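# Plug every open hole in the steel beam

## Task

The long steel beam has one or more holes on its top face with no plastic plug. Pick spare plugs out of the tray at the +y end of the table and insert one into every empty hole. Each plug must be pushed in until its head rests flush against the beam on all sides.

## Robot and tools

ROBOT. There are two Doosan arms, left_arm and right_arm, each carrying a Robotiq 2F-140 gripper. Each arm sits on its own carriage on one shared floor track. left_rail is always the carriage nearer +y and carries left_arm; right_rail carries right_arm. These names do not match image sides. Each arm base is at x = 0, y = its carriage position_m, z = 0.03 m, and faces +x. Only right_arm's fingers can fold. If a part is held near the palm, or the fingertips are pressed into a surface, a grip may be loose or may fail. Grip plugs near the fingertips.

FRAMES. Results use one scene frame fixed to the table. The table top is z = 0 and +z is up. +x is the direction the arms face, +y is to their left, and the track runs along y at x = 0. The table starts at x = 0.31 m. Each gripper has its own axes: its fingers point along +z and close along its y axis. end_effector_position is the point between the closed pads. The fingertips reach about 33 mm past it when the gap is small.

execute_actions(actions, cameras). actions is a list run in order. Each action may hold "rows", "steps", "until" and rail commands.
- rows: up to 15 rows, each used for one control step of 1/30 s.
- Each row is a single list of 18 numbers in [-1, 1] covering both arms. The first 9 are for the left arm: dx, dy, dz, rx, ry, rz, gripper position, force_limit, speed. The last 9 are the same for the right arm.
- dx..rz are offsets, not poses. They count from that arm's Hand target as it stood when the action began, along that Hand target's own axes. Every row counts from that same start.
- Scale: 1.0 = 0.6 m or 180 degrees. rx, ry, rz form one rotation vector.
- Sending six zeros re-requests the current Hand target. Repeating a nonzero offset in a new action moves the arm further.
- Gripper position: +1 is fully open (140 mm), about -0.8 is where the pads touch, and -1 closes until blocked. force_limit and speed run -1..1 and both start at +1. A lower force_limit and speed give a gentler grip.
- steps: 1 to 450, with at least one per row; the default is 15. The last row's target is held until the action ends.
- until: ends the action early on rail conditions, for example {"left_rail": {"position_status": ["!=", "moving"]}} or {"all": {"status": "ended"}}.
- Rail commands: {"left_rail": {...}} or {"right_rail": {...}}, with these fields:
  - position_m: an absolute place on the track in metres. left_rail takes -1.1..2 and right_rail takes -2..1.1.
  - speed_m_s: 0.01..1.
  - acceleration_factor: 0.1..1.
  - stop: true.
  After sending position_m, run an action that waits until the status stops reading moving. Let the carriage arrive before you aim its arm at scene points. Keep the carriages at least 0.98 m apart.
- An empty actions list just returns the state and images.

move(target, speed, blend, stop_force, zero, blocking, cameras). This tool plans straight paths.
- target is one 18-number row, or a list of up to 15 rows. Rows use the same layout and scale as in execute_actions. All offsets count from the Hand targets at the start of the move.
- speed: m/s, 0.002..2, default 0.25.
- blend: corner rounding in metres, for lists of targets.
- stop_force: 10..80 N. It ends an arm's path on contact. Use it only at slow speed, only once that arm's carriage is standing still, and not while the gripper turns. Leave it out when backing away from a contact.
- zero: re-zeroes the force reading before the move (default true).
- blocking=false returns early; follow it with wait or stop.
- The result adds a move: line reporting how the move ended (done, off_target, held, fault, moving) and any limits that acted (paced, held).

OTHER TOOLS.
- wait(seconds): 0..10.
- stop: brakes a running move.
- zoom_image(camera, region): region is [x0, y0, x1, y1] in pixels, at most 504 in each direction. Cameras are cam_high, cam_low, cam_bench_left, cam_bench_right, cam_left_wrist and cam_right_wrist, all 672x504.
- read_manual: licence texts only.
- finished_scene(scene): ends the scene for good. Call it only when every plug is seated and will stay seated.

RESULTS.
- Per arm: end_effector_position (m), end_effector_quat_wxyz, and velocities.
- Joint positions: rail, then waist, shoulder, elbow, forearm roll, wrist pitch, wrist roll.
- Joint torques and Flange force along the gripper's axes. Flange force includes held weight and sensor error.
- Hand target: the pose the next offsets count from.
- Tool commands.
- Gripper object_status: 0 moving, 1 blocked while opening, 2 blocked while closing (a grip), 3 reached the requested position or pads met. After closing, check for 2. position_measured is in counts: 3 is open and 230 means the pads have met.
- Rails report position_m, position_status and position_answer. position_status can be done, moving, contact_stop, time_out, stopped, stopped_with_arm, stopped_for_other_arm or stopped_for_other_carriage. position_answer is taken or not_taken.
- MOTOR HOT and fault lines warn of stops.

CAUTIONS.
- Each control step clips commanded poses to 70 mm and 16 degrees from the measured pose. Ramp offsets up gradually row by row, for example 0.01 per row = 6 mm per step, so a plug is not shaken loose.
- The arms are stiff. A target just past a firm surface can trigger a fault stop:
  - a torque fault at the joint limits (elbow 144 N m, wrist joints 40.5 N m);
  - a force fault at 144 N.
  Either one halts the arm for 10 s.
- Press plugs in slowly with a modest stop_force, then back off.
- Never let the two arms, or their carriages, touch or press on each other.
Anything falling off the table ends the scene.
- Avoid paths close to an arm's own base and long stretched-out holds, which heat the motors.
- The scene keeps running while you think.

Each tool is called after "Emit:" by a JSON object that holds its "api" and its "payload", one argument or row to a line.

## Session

Emit:
{"api": "execute_actions", "payload": {
  "actions": []
}}

Emit:
{"api": "zoom_image", "payload": {
  "camera": "cam_bench_right",
  "region": [300, 220, 672, 340]
}}

Emit:
{"api": "zoom_image", "payload": {
  "camera": "cam_bench_left",
  "region": [0, 330, 380, 450]
}}

Emit:
{"api": "zoom_image", "payload": {
  "camera": "cam_bench_left",
  "region": [470, 300, 600, 440]
}}

Scene clock: 0.00 s.
left_arm: end_effector_position=(+0.6500, +0.9478, +0.3520) position_measured=3 object_status=3 end_effector_quat_wxyz=(+0.000, +1.000, +0.000, +0.000) | right_arm: end_effector_position=(+0.6500, -1.6424, +0.3520) position_measured=3 object_status=3 end_effector_quat_wxyz=(+0.000, +1.000, +0.000, +0.000)
Joint positions: left_arm=[0.948 -0.053 0.164 1.605 0 1.373 1.518] | right_arm=[-1.642 -0.053 0.164 1.605 0 1.373 1.518]
Joint velocities: within noise
Joint torques (N m): no reading
Flange force (N): no reading
Hand target: left_arm +0.6500, +0.9478, +0.3520; +0.000, +1.000, +0.000, +0.000 | right_arm +0.6500, -1.6424, +0.3520; +0.000, +1.000, +0.000, +0.000
Tool commands: left_gripper/position=+1.0 left_gripper/force_limit=+1.0 left_gripper/speed=+1.0 right_gripper/position=+1.0 right_gripper/force_limit=+1.0 right_gripper/speed=+1.0
left_rail: position_m=0.948 position_status=done
right_rail: position_m=-1.642 position_status=done
camera_calibration:
cam_left_wrist: T_world_to_cam=[[-0.00366067, -0.999945, -0.00983405, 0.962331], [-0.937727, 0.0000166288, 0.347373, 0.489793], [-0.347354, 0.0104933, -0.937676, 0.691432], [0, 0, 0, 1]] pos_world=[0.702987, 0.955014, 0.487662]
cam_right_wrist: T_world_to_cam=[[0.00947609, -0.999921, -0.0082869, -1.63253], [-0.944371, -0.0116736, 0.328674, 0.485773], [-0.328745, 0.00471137, -0.944407, 0.697815], [0, 0, 0, 1]] pos_world=[0.703623, -1.63001, 0.485832]

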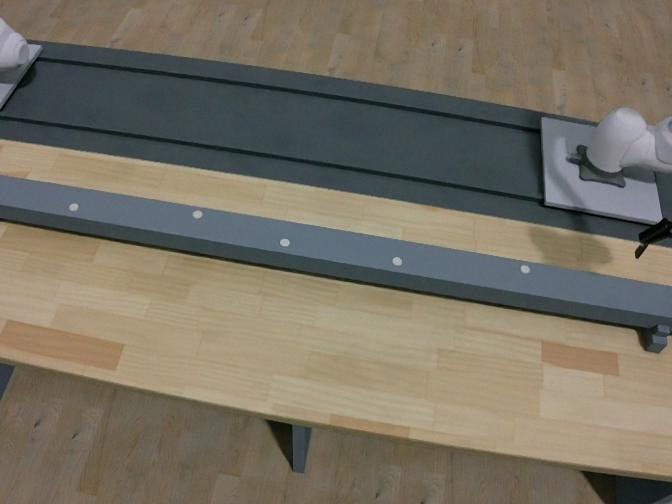

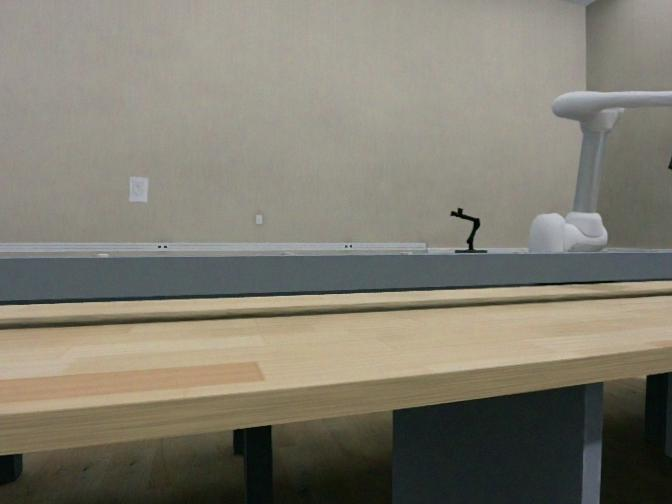

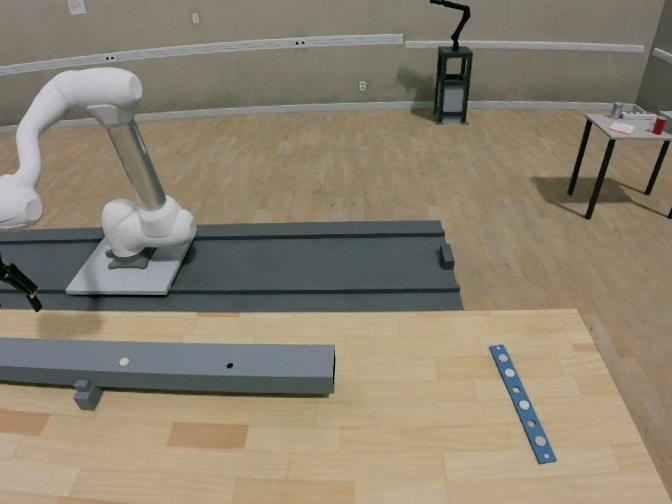

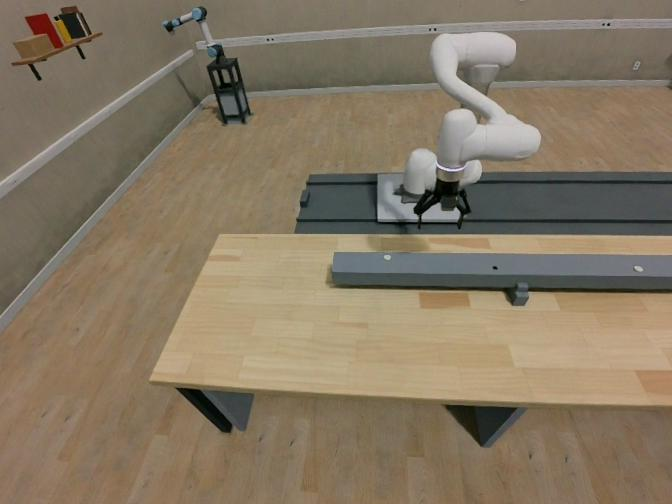

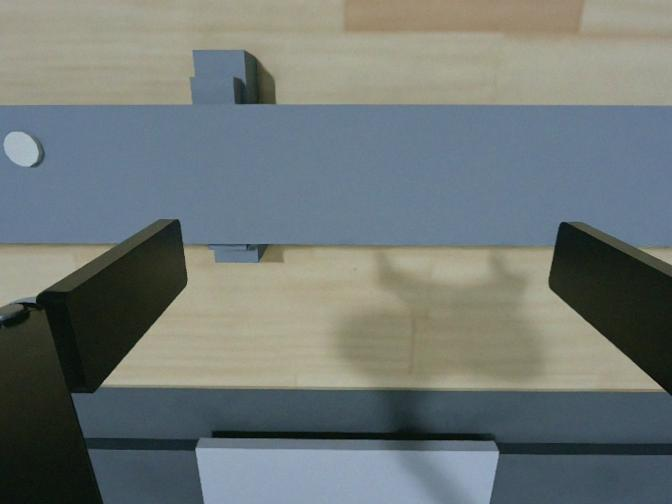

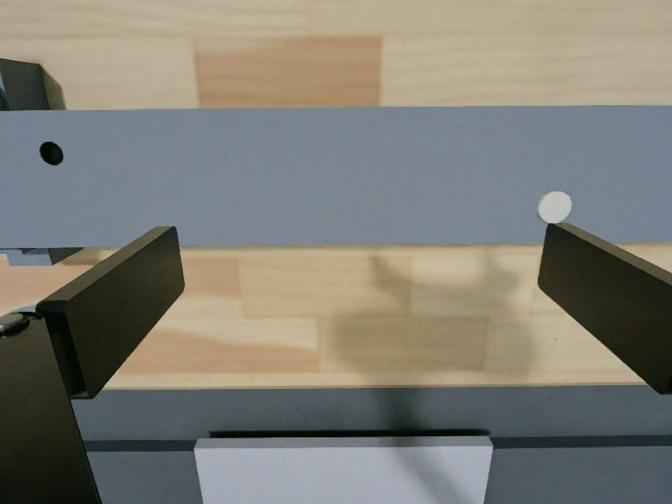

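Scaled by 1.355.

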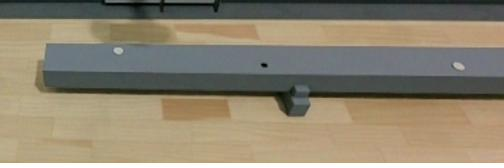

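Scaled by 1.326.

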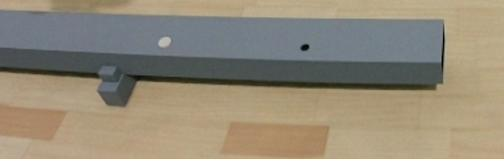

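Scaled by 3.600.

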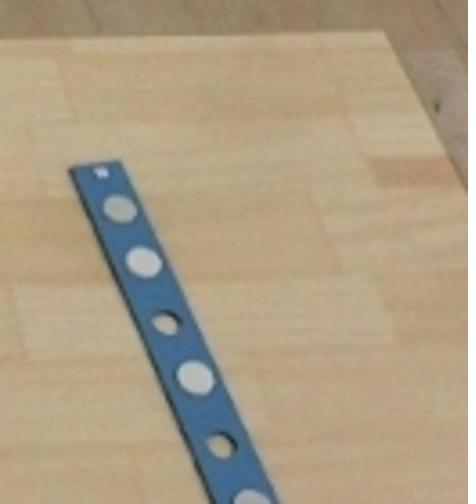

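Emit:
{"api": "zoom_image", "payload": {
  "camera": "cam_right_wrist",
  "region": [20, 125, 80, 185]
}}

Emit:
{"api": "zoom_image", "payload": {
  "camera": "cam_bench_left",
  "region": [480, 340, 570, 470]
}}

Emit:
{"api": "zoom_image", "payload": {
  "camera": "cam_right_wrist",
  "region": [530, 180, 580, 230]
}}

Emit:
{"api": "execute_actions", "payload": {
  "actions": [
    {"left_rail": {"position_m": 2.0}, "right_rail": {"position_m": -2.0}, "rows": [[0,0,0,0,0,0,-0.34,-1,0.5,0,0,0,0,0,0,1,1,1]], "steps": 150, "until": {"left_rail": {"position_status": ["!=", "moving"]}, "right_rail": {"position_status": ["!=", "moving"]}}}
  ],
  "cameras": []
}}

Scaled by 8.400.

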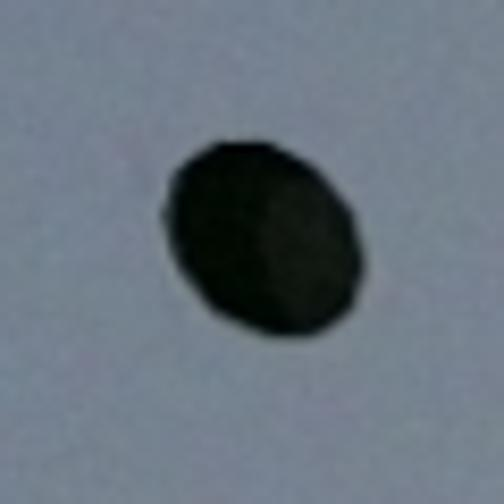

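Scaled by 3.877.

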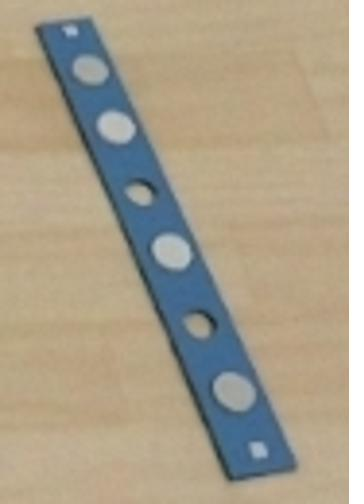

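Scaled by 10.080.

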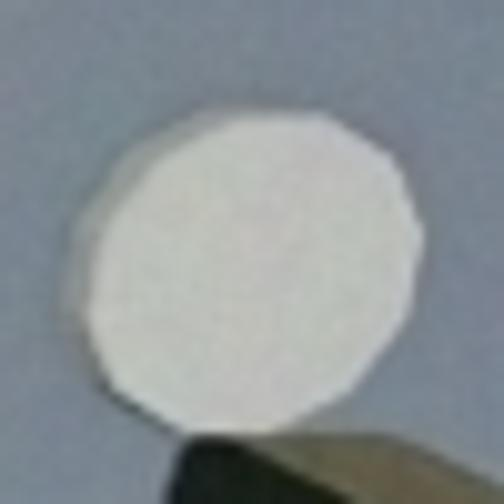

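Scene clock: 5.27 s.
left_arm: end_effector_position=(+0.6500, +1.9996, +0.3520) position_measured=172 object_status=3 end_effector_quat_wxyz=(+0.000, +1.000, +0.000, +0.000) | right_arm: end_effector_position=(+0.6500, -1.9999, +0.3520) position_measured=3 object_status=3 end_effector_quat_wxyz=(+0.000, +1.000, +0.000, +0.000)
Joint positions: left_arm=[2 -0.053 0.164 1.605 0 1.373 1.518] | right_arm=[-2 -0.053 0.164 1.605 0 1.373 1.518]
Joint torques (N m): left_arm=[0.92 -62.61 -41.75 4.31 -0.18 0.48] | right_arm=[2.94 -57.29 -41.85 4 -0.23 0.1]
Flange force (N): left_arm=[6.6 2.3 2.8] | right_arm=[-3.1 4.5 0.2]
Hand target: left_arm +0.6500, +1.9996, +0.3520; +0.000, +1.000, +0.000, +0.000 | right_arm +0.6500, -1.9999, +0.3520; +0.000, +1.000, +0.000, +0.000
Off the commanded pose: left_arm 0.000 m, 0 deg | right_arm 0.000 m, 0 deg.
left_rail: position_m=2.000 position_status=done
right_rail: position_m=-2.000 position_status=done
No camera images: "cameras" was empty.

Emit:
{"api": "move", "payload": {
  "target": [-0.055, -0.684, 0.3367, 0, 0, 0, -0.34, -1, 0.5, 0, 0, 0, 0, 0, 0, 1, 1, 1],
  "speed": 0.4,
  "cameras": ["cam_left_wrist"]
}}

Emit:
{"api": "zoom_image", "payload": {
  "camera": "cam_left_wrist",
  "region": [270, 100, 420, 300]
}}

Scene clock: 7.63 s.
left_arm: end_effector_position=(+0.6170, +2.4101, +0.1500) position_measured=172 object_status=3 end_effector_quat_wxyz=(+0.000, +1.000, +0.000, +0.000) | right_arm: end_effector_position=(+0.6500, -1.9999, +0.3520) position_measured=3 object_status=3 end_effector_quat_wxyz=(+0.000, +1.000, +0.000, +0.000)
Joint positions: left_arm=[2 0.54 0.414 1.656 0 1.072 2.111] | right_arm=[-2 -0.053 0.164 1.605 0 1.373 1.518]
Joint torques (N m): left_arm=[0.61 -83.57 -37.17 3.84 -0.2 0.43] | right_arm=[3.19 -57.5 -41.51 4.02 -0.31 0.14]
Flange force (N): left_arm=[6.1 -2.4 4.4] | right_arm=[-2.1 4.9 0.2]
Hand target: left_arm +0.6170, +2.4101, +0.1500; +0.000, +1.000, +0.000, +0.000 | right_arm +0.6500, -1.9999, +0.3520; +0.000, +1.000, +0.000, +0.000
Off the commanded pose: left_arm 0.000 m, 0 deg | right_arm 0.000 m, 0 deg.
left_rail: position_m=2.000 position_status=done
right_rail: position_m=-2.000 position_status=done
move: done
camera_calibration:
cam_left_wrist: T_world_to_cam=[[-0.00365939, -0.999945, -0.00983452, 2.42234], [-0.937727, 0.0000152682, 0.347373, 0.528962], [-0.347354, 0.0104933, -0.937676, 0.47531], [0, 0, 0, 1]] pos_world=[0.669987, 2.41721, 0.285762]
Images, in order (width x height): cam_left_wrist 672x504.

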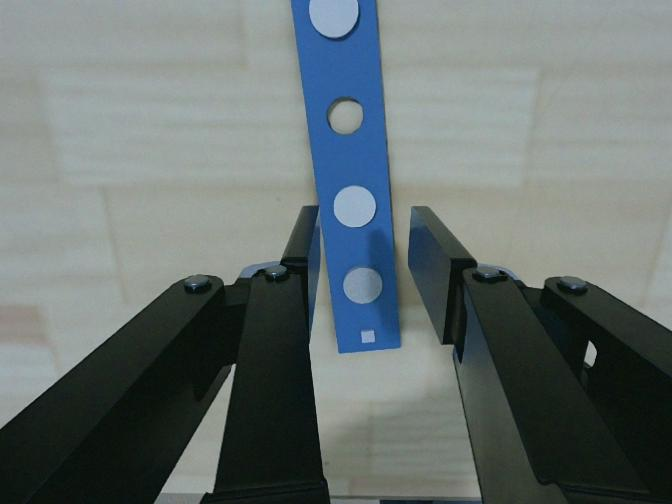

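Scaled by 2.520.

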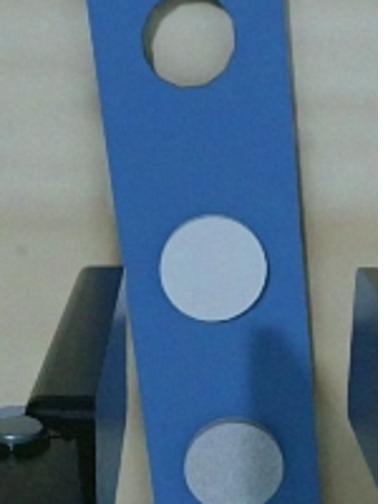

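Emit:
{"api": "move", "payload": {
  "target": [-0.0203, -0.0027, 0.165, 0, 0, 0, -0.34, -1, 0.5, 0, 0, 0, 0, 0, 0, 1, 1, 1],
  "speed": 0.2,
  "cameras": ["cam_left_wrist"]
}}

Emit:
{"api": "zoom_image", "payload": {
  "camera": "cam_left_wrist",
  "region": [260, 160, 460, 360]
}}

Scene clock: 9.33 s.
left_arm: end_effector_position=(+0.6049, +2.4118, +0.0510) position_measured=172 object_status=3 end_effector_quat_wxyz=(+0.000, +1.000, +0.000, +0.000) | right_arm: end_effector_position=(+0.6500, -1.9999, +0.3520) position_measured=3 object_status=3 end_effector_quat_wxyz=(+0.000, +1.000, +0.000, +0.000)
Joint positions: left_arm=[2 0.551 0.49 1.748 0 0.904 2.122] | right_arm=[-2 -0.053 0.164 1.605 0 1.373 1.518]
Joint torques (N m): left_arm=[1.4 -86.9 -33.63 3.46 -0.08 0.49] | right_arm=[2.67 -57.44 -41.95 3.93 -0.24 0.1]
Flange force (N): left_arm=[5.9 -1.0 6.6] | right_arm=[-3.1 4.0 0.4]
Hand target: left_arm +0.6048, +2.4118, +0.0510; +0.000, +1.000, +0.000, +0.000 | right_arm +0.6500, -1.9999, +0.3520; +0.000, +1.000, +0.000, +0.000
Off the commanded pose: left_arm 0.000 m, 0 deg | right_arm 0.000 m, 0 deg.
left_rail: position_m=2.000 position_status=done
right_rail: position_m=-2.000 position_status=done
move: done
camera_calibration:
cam_left_wrist: T_world_to_cam=[[-0.00365939, -0.999945, -0.00983452, 2.42302], [-0.937727, 0.0000152682, 0.347373, 0.551912], [-0.347354, 0.0104933, -0.937676, 0.378224], [0, 0, 0, 1]] pos_world=[0.657787, 2.41891, 0.186762]
Images, in order (width x height): cam_left_wrist 672x504.

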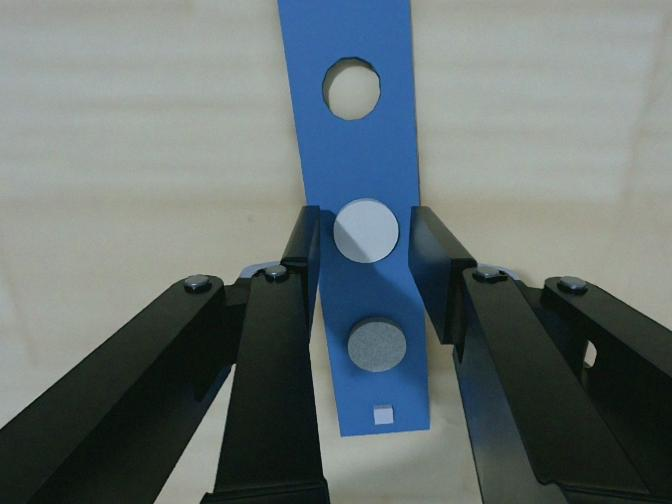

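Scaled by 2.520.

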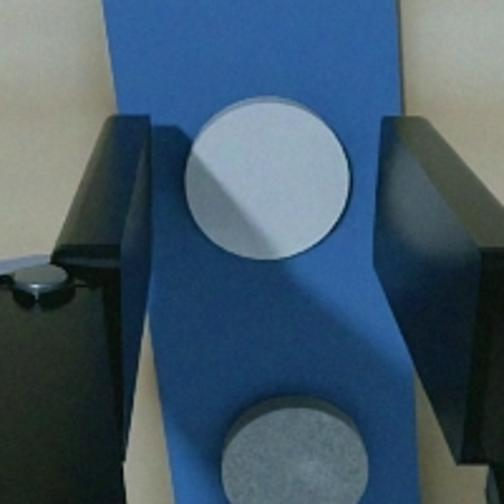

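Emit:
{"api": "move", "payload": {
  "target": [0.0017, 0.001, 0.016, 0, 0, 0, -0.34, -1, 0.5, 0, 0, 0, 0, 0, 0, 1, 1, 1],
  "speed": 0.012,
  "stop_force": 10,
  "cameras": ["cam_left_wrist"]
}}

Emit:
{"api": "zoom_image", "payload": {
  "camera": "cam_left_wrist",
  "region": [260, 160, 460, 360]
}}

Scene clock: 11.33 s.
left_arm: end_effector_position=(+0.6059, +2.4112, +0.0414) position_measured=172 object_status=3 end_effector_quat_wxyz=(+0.000, +1.000, +0.000, +0.000) | right_arm: end_effector_position=(+0.6500, -1.9999, +0.3520) position_measured=3 object_status=3 end_effector_quat_wxyz=(+0.000, +1.000, +0.000, +0.000)
Joint positions: left_arm=[2 0.549 0.501 1.752 0 0.889 2.12] | right_arm=[-2 -0.053 0.164 1.605 0 1.373 1.518]
Joint torques (N m): left_arm=[1.13 -88.09 -33.1 3.44 -0.19 0.46] | right_arm=[2.97 -57.62 -41.96 4 -0.28 0.14]
Flange force (N): left_arm=[6.0 -1.6 5.7] | right_arm=[-2.2 4.7 1.1]
Hand target: left_arm +0.6059, +2.4112, +0.0414; +0.000, +1.000, +0.000, +0.000 | right_arm +0.6500, -1.9999, +0.3520; +0.000, +1.000, +0.000, +0.000
Off the commanded pose: left_arm 0.000 m, 0 deg | right_arm 0.000 m, 0 deg.
left_rail: position_m=2.000 position_status=done
right_rail: position_m=-2.000 position_status=done
move: done
camera_calibration:
cam_left_wrist: T_world_to_cam=[[-0.00366067, -0.999945, -0.00983405, 2.42233], [-0.937727, 0.0000166288, 0.347373, 0.556216], [-0.347354, 0.0104933, -0.937676, 0.369483], [0, 0, 0, 1]] pos_world=[0.658787, 2.41831, 0.177062]
Images, in order (width x height): cam_left_wrist 672x504.

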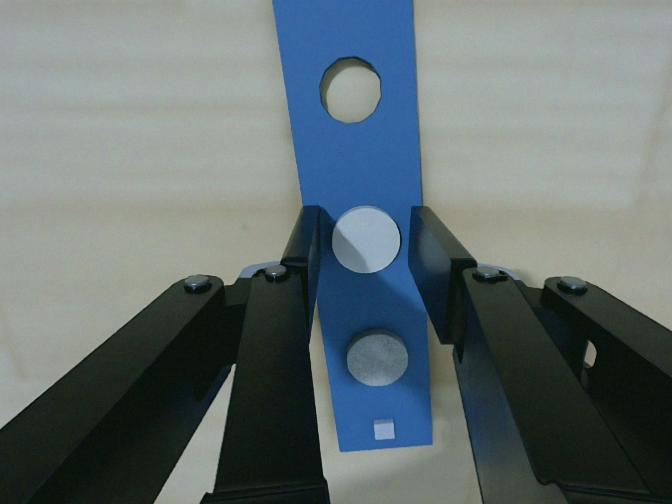

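Scaled by 2.520.

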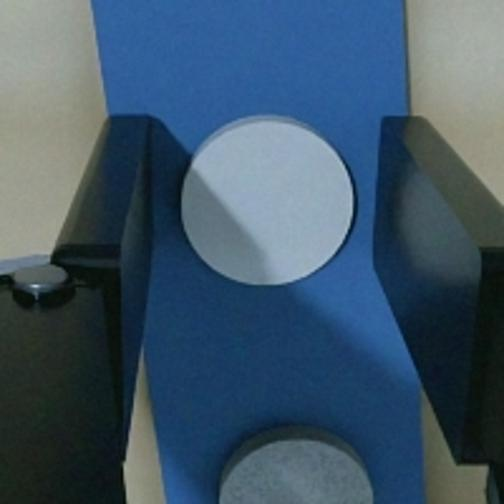

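Emit:
{"api": "execute_actions", "payload": {
  "actions": [
    {"rows": [[0,0,0,0,0,0,-1,-1,-1,0,0,0,0,0,0,1,1,1]], "steps": 40}
  ],
  "cameras": ["cam_left_wrist"]
}}

Emit:
{"api": "zoom_image", "payload": {
  "camera": "cam_left_wrist",
  "region": [300, 170, 430, 290]
}}

Emit:
{"api": "move", "payload": {
  "target": [
    [0, 0, -0.05, 0, 0, 0, -1, -1, -1, 0, 0, 0, 0, 0, 0, 1, 1, 1],
    [0, 0, -0.3333, 0, 0, 0, -1, -1, -1, 0, 0, 0, 0, 0, 0, 1, 1, 1]
  ],
  "speed": [0.06, 0.2],
  "blend": [0.01, 0],
  "cameras": ["cam_left_wrist"]
}}

Emit:
{"api": "zoom_image", "payload": {
  "camera": "cam_left_wrist",
  "region": [300, 130, 420, 250]
}}

Scene clock: 13.57 s.
left_arm: end_effector_position=(+0.6059, +2.4112, +0.0414) position_measured=189 object_status=2 end_effector_quat_wxyz=(+0.000, +1.000, +0.000, +0.000) | right_arm: end_effector_position=(+0.6500, -1.9999, +0.3520) position_measured=3 object_status=3 end_effector_quat_wxyz=(+0.000, +1.000, +0.000, +0.000)
Joint positions: left_arm=[2 0.549 0.501 1.752 0 0.889 2.12] | right_arm=[-2 -0.053 0.164 1.605 0 1.373 1.518]
Joint torques (N m): left_arm=[1.23 -86.2 -31.96 3.4 -0.19 0.47] | right_arm=[3.25 -57.71 -41.57 4.04 -0.29 0.05]
Flange force (N): left_arm=[5.8 -1.5 2.0] | right_arm=[-1.3 5.2 0.5]
Hand target: left_arm +0.6059, +2.4112, +0.0414; +0.000, +1.000, +0.000, +0.000 | right_arm +0.6500, -1.9999, +0.3520; +0.000, +1.000, +0.000, +0.000
Off the commanded pose: left_arm 0.000 m, 0 deg | right_arm 0.000 m, 0 deg.
left_rail: position_m=2.000 position_status=done
right_rail: position_m=-2.000 position_status=done
camera_calibration:
cam_left_wrist: T_world_to_cam=[[-0.00366067, -0.999945, -0.00983405, 2.42233], [-0.937727, 0.0000166288, 0.347373, 0.556216], [-0.347354, 0.0104933, -0.937676, 0.369483], [0, 0, 0, 1]] pos_world=[0.658787, 2.41831, 0.177062]
Images, in order (width x height): cam_left_wrist 672x504.

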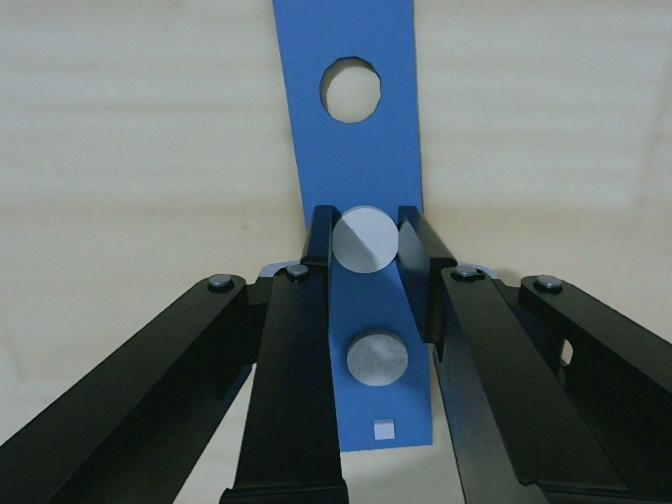

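Scaled by 3.877.

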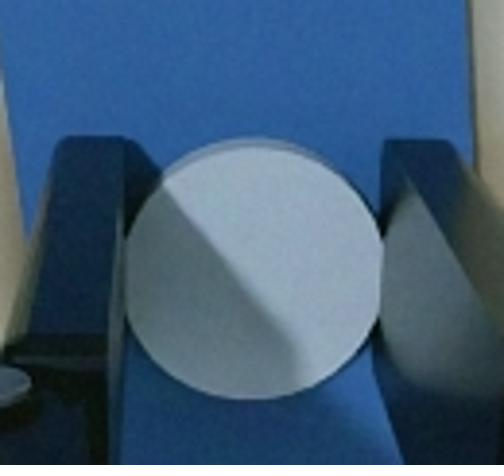

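Scene clock: 15.33 s.
left_arm: end_effector_position=(+0.6059, +2.4111, +0.2413) position_measured=189 object_status=2 end_effector_quat_wxyz=(+0.000, +1.000, +0.000, +0.000) | right_arm: end_effector_position=(+0.6500, -1.9999, +0.3520) position_measured=3 object_status=3 end_effector_quat_wxyz=(+0.000, +1.000, +0.000, +0.000)
Joint positions: left_arm=[2 0.549 0.34 1.583 0 1.218 2.12] | right_arm=[-2 -0.053 0.164 1.605 0 1.373 1.518]
Joint torques (N m): left_arm=[1.23 -78.98 -39.83 4.12 -0.05 0.46] | right_arm=[3.29 -57.36 -41.64 4.02 -0.24 0.07]
Flange force (N): left_arm=[6.4 -1.6 3.7] | right_arm=[-2.5 5.0 -0.2]
Hand target: left_arm +0.6059, +2.4112, +0.2414; +0.000, +1.000, +0.000, +0.000 | right_arm +0.6500, -1.9999, +0.3520; +0.000, +1.000, +0.000, +0.000
Off the commanded pose: left_arm 0.000 m, 0 deg | right_arm 0.000 m, 0 deg.
left_rail: position_m=2.000 position_status=done
right_rail: position_m=-2.000 position_status=done
move: done
camera_calibration:
cam_left_wrist: T_world_to_cam=[[-0.00362634, -0.999946, -0.0097397, 2.42424], [-0.937694, 0.0000162349, 0.347461, 0.486722], [-0.347442, 0.0103929, -0.937644, 0.557213], [0, 0, 0, 1]] pos_world=[0.658787, 2.41831, 0.376962]
Images, in order (width x height): cam_left_wrist 672x504.

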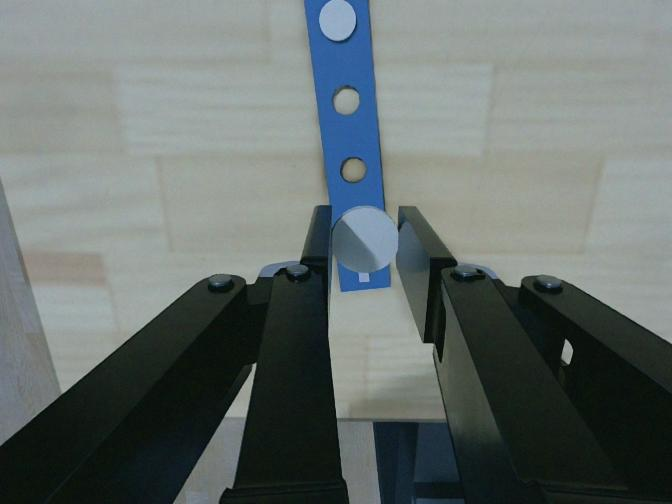

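Scaled by 4.200.

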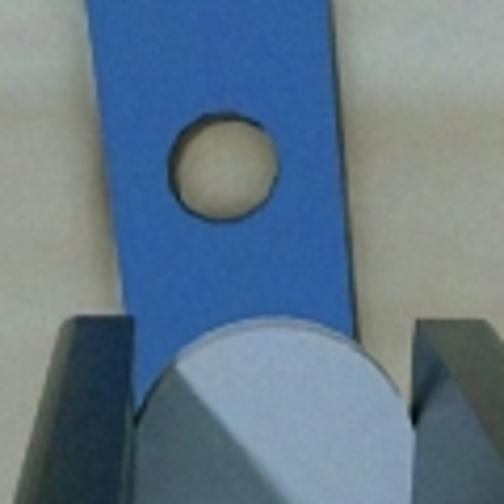

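Emit:
{"api": "move", "payload": {
  "target": [0.0818, 0.6853, -0.0977, 0, 0, 0, -1, -1, -1, 0, 0, 0, 0, 0, 0, 1, 1, 1],
  "speed": 0.35,
  "cameras": []
}}

Emit:
{"api": "execute_actions", "payload": {
  "actions": [
    {"left_rail": {"position_m": 1.557}, "steps": 250, "until": {"left_rail": {"position_status": ["!=", "moving"]}}}
  ],
  "cameras": ["cam_left_wrist", "cam_bench_left"]
}}

Emit:
{"api": "zoom_image", "payload": {
  "camera": "cam_left_wrist",
  "region": [300, 130, 440, 280]
}}

Scene clock: 18.03 s.
left_arm: end_effector_position=(+0.6549, +2.0000, +0.3000) position_measured=189 object_status=2 end_effector_quat_wxyz=(+0.000, +1.000, +0.000, +0.000) | right_arm: end_effector_position=(+0.6500, -1.9999, +0.3520) position_measured=3 object_status=3 end_effector_quat_wxyz=(+0.000, +1.000, +0.000, +0.000)
Joint positions: left_arm=[2 -0.052 0.192 1.667 0 1.283 1.519] | right_arm=[-2 -0.053 0.164 1.605 0 1.373 1.518]
Joint torques (N m): left_arm=[0.59 -65.15 -40.51 4.19 -0.19 0.31] | right_arm=[3.54 -57.2 -41.66 4.06 -0.21 0]
Flange force (N): left_arm=[7.8 1.3 2.6] | right_arm=[-2.0 5.7 0.8]
Hand target: left_arm +0.6549, +2.0000, +0.3000; +0.000, +1.000, +0.000, +0.000 | right_arm +0.6500, -1.9999, +0.3520; +0.000, +1.000, +0.000, +0.000
Off the commanded pose: left_arm 0.000 m, 0 deg | right_arm 0.000 m, 0 deg.
left_rail: position_m=2.000 position_status=done
right_rail: position_m=-2.000 position_status=done
move: done
No camera images: "cameras" was empty.

Scene clock: 19.37 s.
left_arm: end_effector_position=(+0.6550, +1.5574, +0.3000) position_measured=189 object_status=2 end_effector_quat_wxyz=(+0.000, +1.000, +0.000, +0.000) | right_arm: end_effector_position=(+0.6500, -1.9999, +0.3520) position_measured=3 object_status=3 end_effector_quat_wxyz=(+0.000, +1.000, +0.000, +0.000)
Joint positions: left_arm=[1.557 -0.052 0.192 1.667 0 1.283 1.518] | right_arm=[-2 -0.053 0.164 1.605 0 1.373 1.518]
Joint torques (N m): left_arm=[1.27 -64.81 -40.69 4.2 -0.21 0.5] | right_arm=[3.4 -57.44 -41.86 4.04 -0.21 0.08]
Flange force (N): left_arm=[6.6 2.7 2.8] | right_arm=[-2.8 5.4 0.8]
Hand target: left_arm +0.6549, +1.5574, +0.3000; +0.000, +1.000, +0.000, +0.000 | right_arm +0.6500, -1.9999, +0.3520; +0.000, +1.000, +0.000, +0.000
Tool commands: left_gripper/position=-1.0 left_gripper/force_limit=-1.0 left_gripper/speed=-1.0 right_gripper/position=+1.0 right_gripper/force_limit=+1.0 right_gripper/speed=+1.0
Off the commanded pose: left_arm 0.000 m, 0 deg | right_arm 0.000 m, 0 deg.
left_rail: position_m=1.557 position_status=done
right_rail: position_m=-2.000 position_status=done
camera_calibration:
cam_left_wrist: T_world_to_cam=[[-0.0035326, -0.999946, -0.0097741, 1.57129], [-0.937728, -0.0000826378, 0.347372, 0.512598], [-0.347354, 0.0103926, -0.937677, 0.638137], [0, 0, 0, 1]] pos_world=[0.707887, 1.56461, 0.435662]
Images, in order (width x height): cam_bench_left 672x504, cam_left_wrist 672x504.

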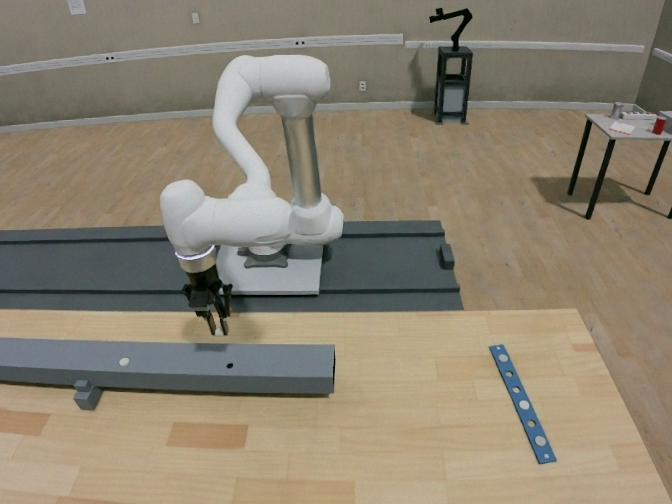

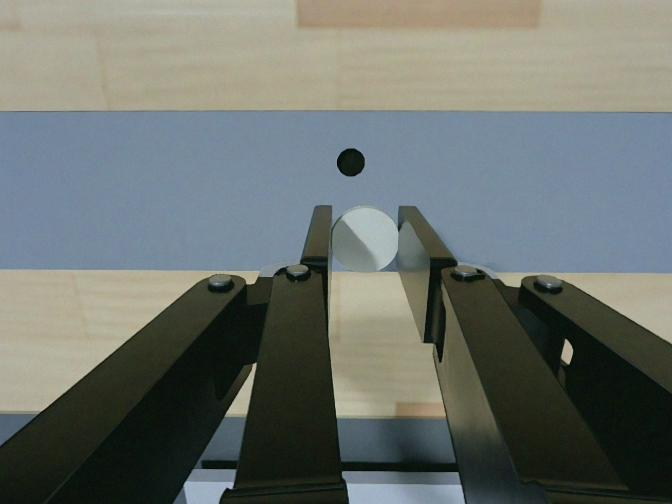

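Scaled by 3.360.

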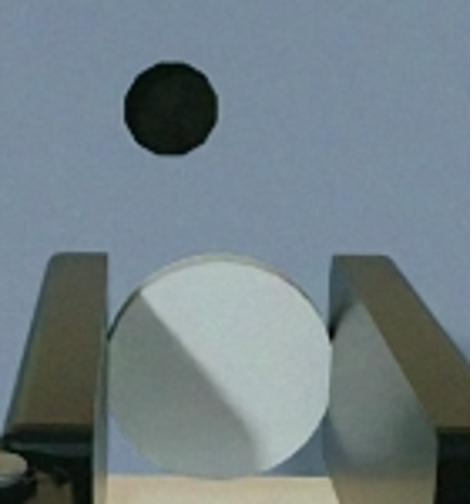

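Emit:
{"api": "execute_actions", "payload": {
  "actions": [],
  "cameras": ["cam_low"]
}}

Emit:
{"api": "zoom_image", "payload": {
  "camera": "cam_low",
  "region": [80, 235, 130, 285]
}}

Emit:
{"api": "zoom_image", "payload": {
  "camera": "cam_low",
  "region": [270, 235, 320, 285]
}}

Scene clock: 20.93 s.
left_arm: end_effector_position=(+0.6549, +1.5572, +0.3000) position_measured=189 object_status=2 end_effector_quat_wxyz=(+0.000, +1.000, +0.000, +0.000) | right_arm: end_effector_position=(+0.6500, -1.9999, +0.3520) position_measured=3 object_status=3 end_effector_quat_wxyz=(+0.000, +1.000, +0.000, +0.000)
Joint positions: left_arm=[1.557 -0.052 0.192 1.667 0 1.283 1.518] | right_arm=[-2 -0.053 0.164 1.605 0 1.373 1.518]
Joint velocities: within noise
Joint torques (N m): left_arm=[1.16 -64.9 -40.71 4.25 -0.2 0.43] | right_arm=[2.75 -58.12 -41.68 4.02 -0.24 0.18]
Flange force (N): left_arm=[6.6 2.4 2.9] | right_arm=[-1.2 4.5 0.6]
Hand target: left_arm +0.6549, +1.5572, +0.3000; +0.000, +1.000, +0.000, +0.000 | right_arm +0.6500, -1.9999, +0.3520; +0.000, +1.000, +0.000, +0.000
Tool commands: left_gripper/position=-1.0 left_gripper/force_limit=-1.0 left_gripper/speed=-1.0 right_gripper/position=+1.0 right_gripper/force_limit=+1.0 right_gripper/speed=+1.0
Off the commanded pose: left_arm 0.000 m, 0 deg | right_arm 0.000 m, 0 deg.
left_rail: position_m=1.557 position_status=done
right_rail: position_m=-2.000 position_status=done
Images, in order (width x height): cam_low 672x504.

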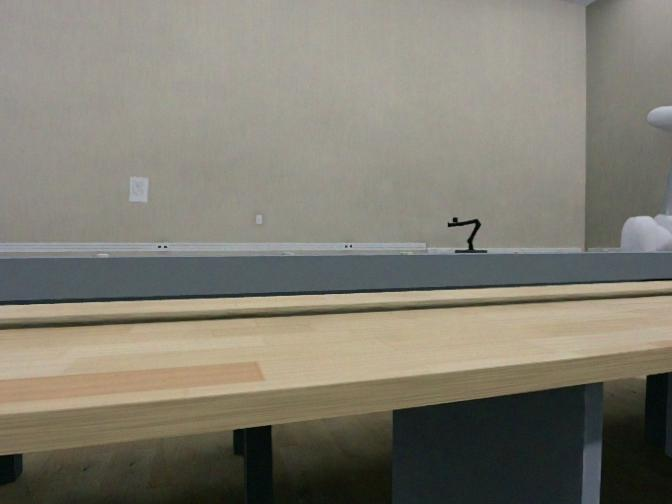

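Scaled by 10.080.

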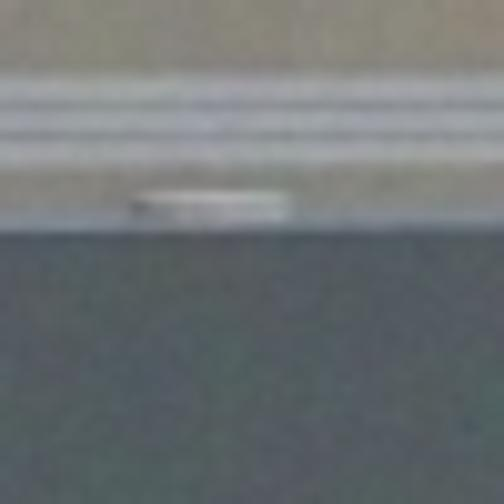

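Scaled by 10.080.

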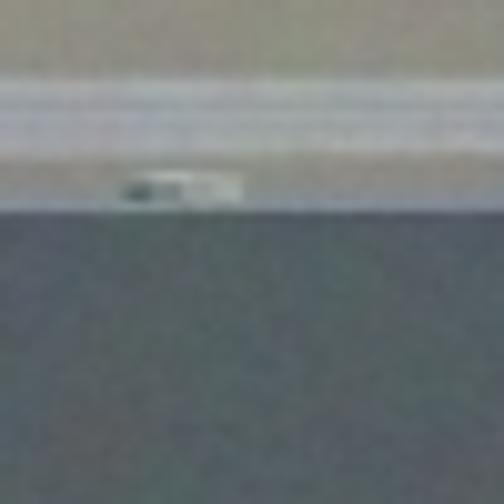

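Emit:
{"api": "move", "payload": {
  "target": [0.026, -0.0065, 0.1, 0, 0, 0, -1, -1, -1, 0, 0, 0, 0, 0, 0, 1, 1, 1],
  "speed": 0.15,
  "cameras": ["cam_left_wrist"]
}}

Emit:
{"api": "zoom_image", "payload": {
  "camera": "cam_left_wrist",
  "region": [300, 150, 420, 270]
}}

Emit:
{"api": "move", "payload": {
  "target": [0, 0, 0.0583, 0, 0, 0, -1, -1, -1, 0, 0, 0, 0, 0, 0, 1, 1, 1],
  "speed": 0.1,
  "cameras": ["cam_left_wrist"]
}}

Emit:
{"api": "zoom_image", "payload": {
  "camera": "cam_left_wrist",
  "region": [336, 190, 390, 226]
}}

Emit:
{"api": "zoom_image", "payload": {
  "camera": "cam_left_wrist",
  "region": [316, 180, 416, 280]
}}

Scene clock: 23.00 s.
left_arm: end_effector_position=(+0.6705, +1.5611, +0.2400) position_measured=189 object_status=2 end_effector_quat_wxyz=(+0.000, +1.000, +0.000, +0.000) | right_arm: end_effector_position=(+0.6500, -1.9999, +0.3520) position_measured=3 object_status=3 end_effector_quat_wxyz=(+0.000, +1.000, +0.000, +0.000)
Joint positions: left_arm=[1.557 -0.045 0.248 1.71 0 1.184 1.525] | right_arm=[-2 -0.053 0.164 1.605 0 1.373 1.518]
Joint torques (N m): left_arm=[1.17 -69.23 -39.31 4.06 -0.07 0.47] | right_arm=[2.97 -57.67 -41.81 3.95 -0.21 0.07]
Flange force (N): left_arm=[6.2 2.3 3.1] | right_arm=[-2.3 4.6 0.3]
Hand target: left_arm +0.6705, +1.5611, +0.2400; +0.000, +1.000, +0.000, +0.000 | right_arm +0.6500, -1.9999, +0.3520; +0.000, +1.000, +0.000, +0.000
Off the commanded pose: left_arm 0.000 m, 0 deg | right_arm 0.000 m, 0 deg.
left_rail: position_m=1.557 position_status=done
right_rail: position_m=-2.000 position_status=done
move: done
camera_calibration:
cam_left_wrist: T_world_to_cam=[[-0.00365939, -0.999945, -0.00983452, 1.57457], [-0.937727, 0.0000152682, 0.347373, 0.54788], [-0.347354, 0.0104933, -0.937676, 0.587192], [0, 0, 0, 1]] pos_world=[0.723487, 1.56831, 0.375762]
Images, in order (width x height): cam_left_wrist 672x504.

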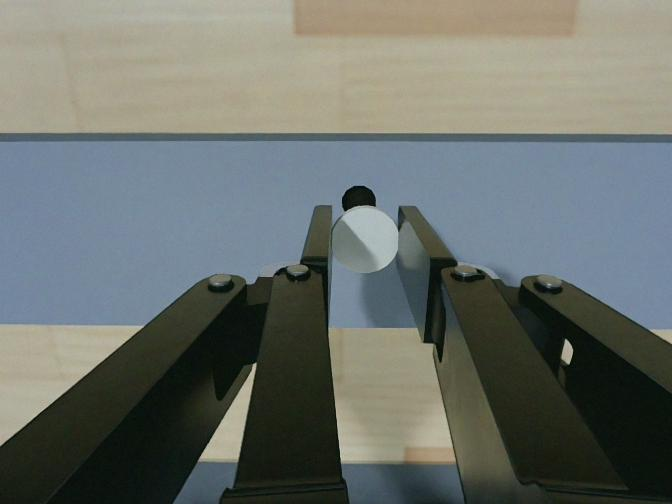

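Scaled by 4.200.

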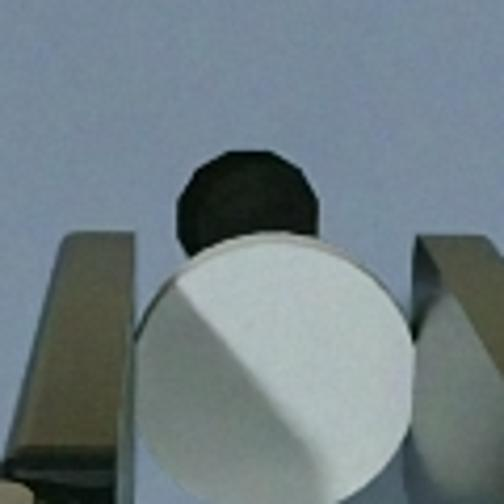

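Scene clock: 23.80 s.
left_arm: end_effector_position=(+0.6705, +1.5611, +0.2050) position_measured=189 object_status=2 end_effector_quat_wxyz=(+0.000, +1.000, +0.000, +0.000) | right_arm: end_effector_position=(+0.6500, -1.9999, +0.3520) position_measured=3 object_status=3 end_effector_quat_wxyz=(+0.000, +1.000, +0.000, +0.000)
Joint positions: left_arm=[1.557 -0.045 0.271 1.748 0 1.122 1.526] | right_arm=[-2 -0.053 0.164 1.605 0 1.373 1.518]
Joint torques (N m): left_arm=[1.24 -70.54 -38.59 3.95 -0.16 0.49] | right_arm=[3.13 -57.46 -42.22 4.01 -0.28 0.2]
Flange force (N): left_arm=[5.7 2.5 4.7] | right_arm=[-3.5 5.0 0.7]
Hand target: left_arm +0.6705, +1.5611, +0.2050; +0.000, +1.000, +0.000, +0.000 | right_arm +0.6500, -1.9999, +0.3520; +0.000, +1.000, +0.000, +0.000
Off the commanded pose: left_arm 0.000 m, 0 deg | right_arm 0.000 m, 0 deg.
left_rail: position_m=1.557 position_status=done
right_rail: position_m=-2.000 position_status=done
move: done
camera_calibration:
cam_left_wrist: T_world_to_cam=[[-0.00365939, -0.999945, -0.00983452, 1.57423], [-0.937727, 0.0000152682, 0.347373, 0.560038], [-0.347354, 0.0104933, -0.937676, 0.554373], [0, 0, 0, 1]] pos_world=[0.723487, 1.56831, 0.340762]
Images, in order (width x height): cam_left_wrist 672x504.

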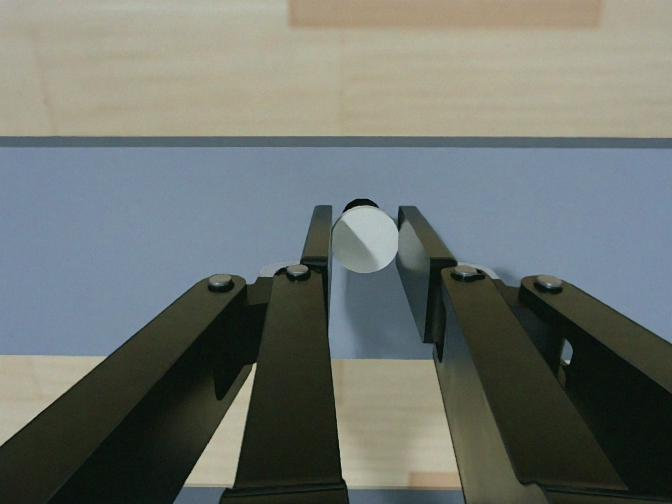

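Scaled by 9.333.

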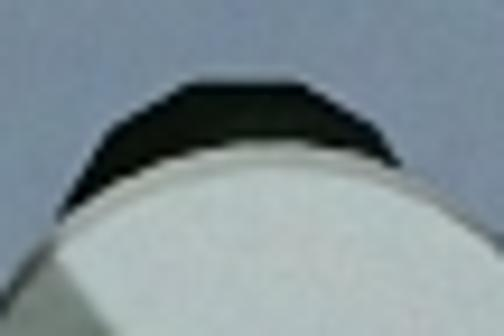

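Scaled by 5.040.

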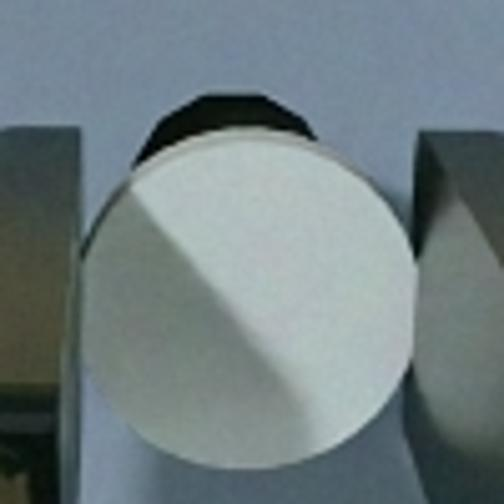

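Emit:
{"api": "move", "payload": {
  "target": [
    [0.0003, 0, 0.0317, 0, 0, 0, -1, -1, -1, 0, 0, 0, 0, 0, 0, 1, 1, 1],
    [0.0003, 0, 0.0497, 0, 0, 0, -1, -1, -1, 0, 0, 0, 0, 0, 0, 1, 1, 1]
  ],
  "speed": [0.06, 0.01],
  "stop_force": 11,
  "cameras": ["cam_left_wrist", "cam_bench_left"]
}}

Emit:
{"api": "zoom_image", "payload": {
  "camera": "cam_left_wrist",
  "region": [316, 180, 416, 280]
}}

Emit:
{"api": "zoom_image", "payload": {
  "camera": "cam_bench_left",
  "region": [200, 330, 260, 390]
}}

Scene clock: 26.67 s.
left_arm: end_effector_position=(+0.6708, +1.5611, +0.1759) position_measured=189 object_status=2 end_effector_quat_wxyz=(+0.000, +1.000, +0.000, +0.000) | right_arm: end_effector_position=(+0.6500, -1.9999, +0.3520) position_measured=3 object_status=3 end_effector_quat_wxyz=(+0.000, +1.000, +0.000, +0.000)
Joint positions: left_arm=[1.557 -0.045 0.293 1.777 0 1.071 1.526] | right_arm=[-2 -0.053 0.164 1.605 0 1.373 1.518]
Joint torques (N m): left_arm=[3.78 -63.54 -31 4.99 0.14 0.45] | right_arm=[3.42 -58.29 -41.62 3.96 -0.22 0.09]
Flange force (N): left_arm=[6.3 6.2 -7.8] | right_arm=[-0.4 5.6 0.6]
Hand target: left_arm +0.6708, +1.5611, +0.1759; +0.000, +1.000, +0.000, +0.000 (not the last commanded pose) | right_arm +0.6500, -1.9999, +0.3520; +0.000, +1.000, +0.000, +0.000
Off the commanded pose: left_arm 0.001 m, 0 deg | right_arm 0.000 m, 0 deg.
left_rail: position_m=1.557 position_status=done
right_rail: position_m=-2.000 position_status=done
move: contact (left_arm); path passed 1 of 2 targets
camera_calibration:
cam_left_wrist: T_world_to_cam=[[-0.00362324, -0.999946, -0.00974096, 1.57379], [-0.937804, 0.0000161768, 0.347165, 0.570487], [-0.347146, 0.010393, -0.937754, 0.527095], [0, 0, 0, 1]] pos_world=[0.723686, 1.56821, 0.311563]
Images, in order (width x height): cam_bench_left 672x504, cam_left_wrist 672x504.

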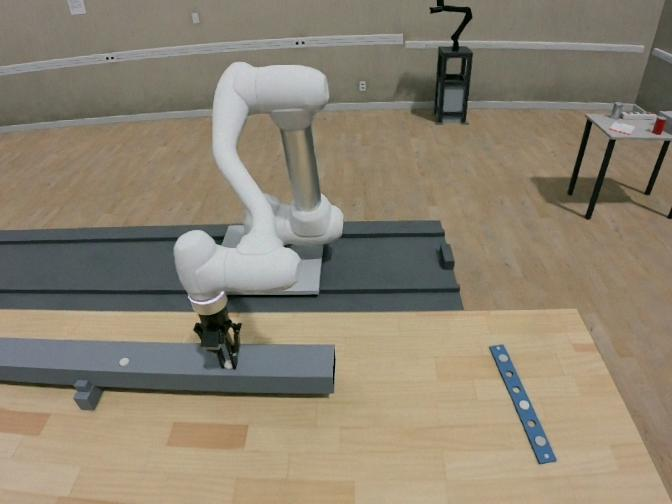

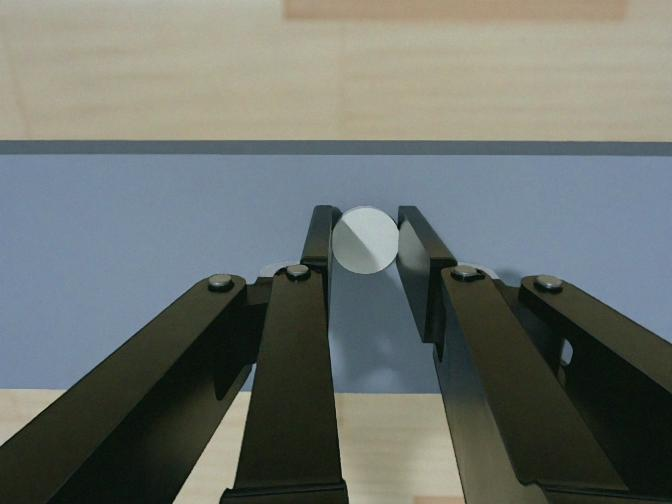

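Scaled by 5.040.

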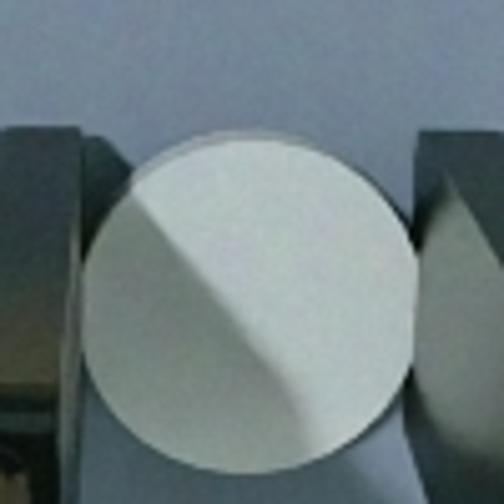

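Scaled by 8.400.

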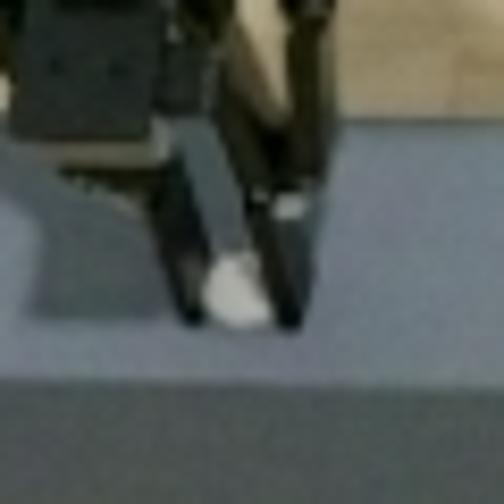

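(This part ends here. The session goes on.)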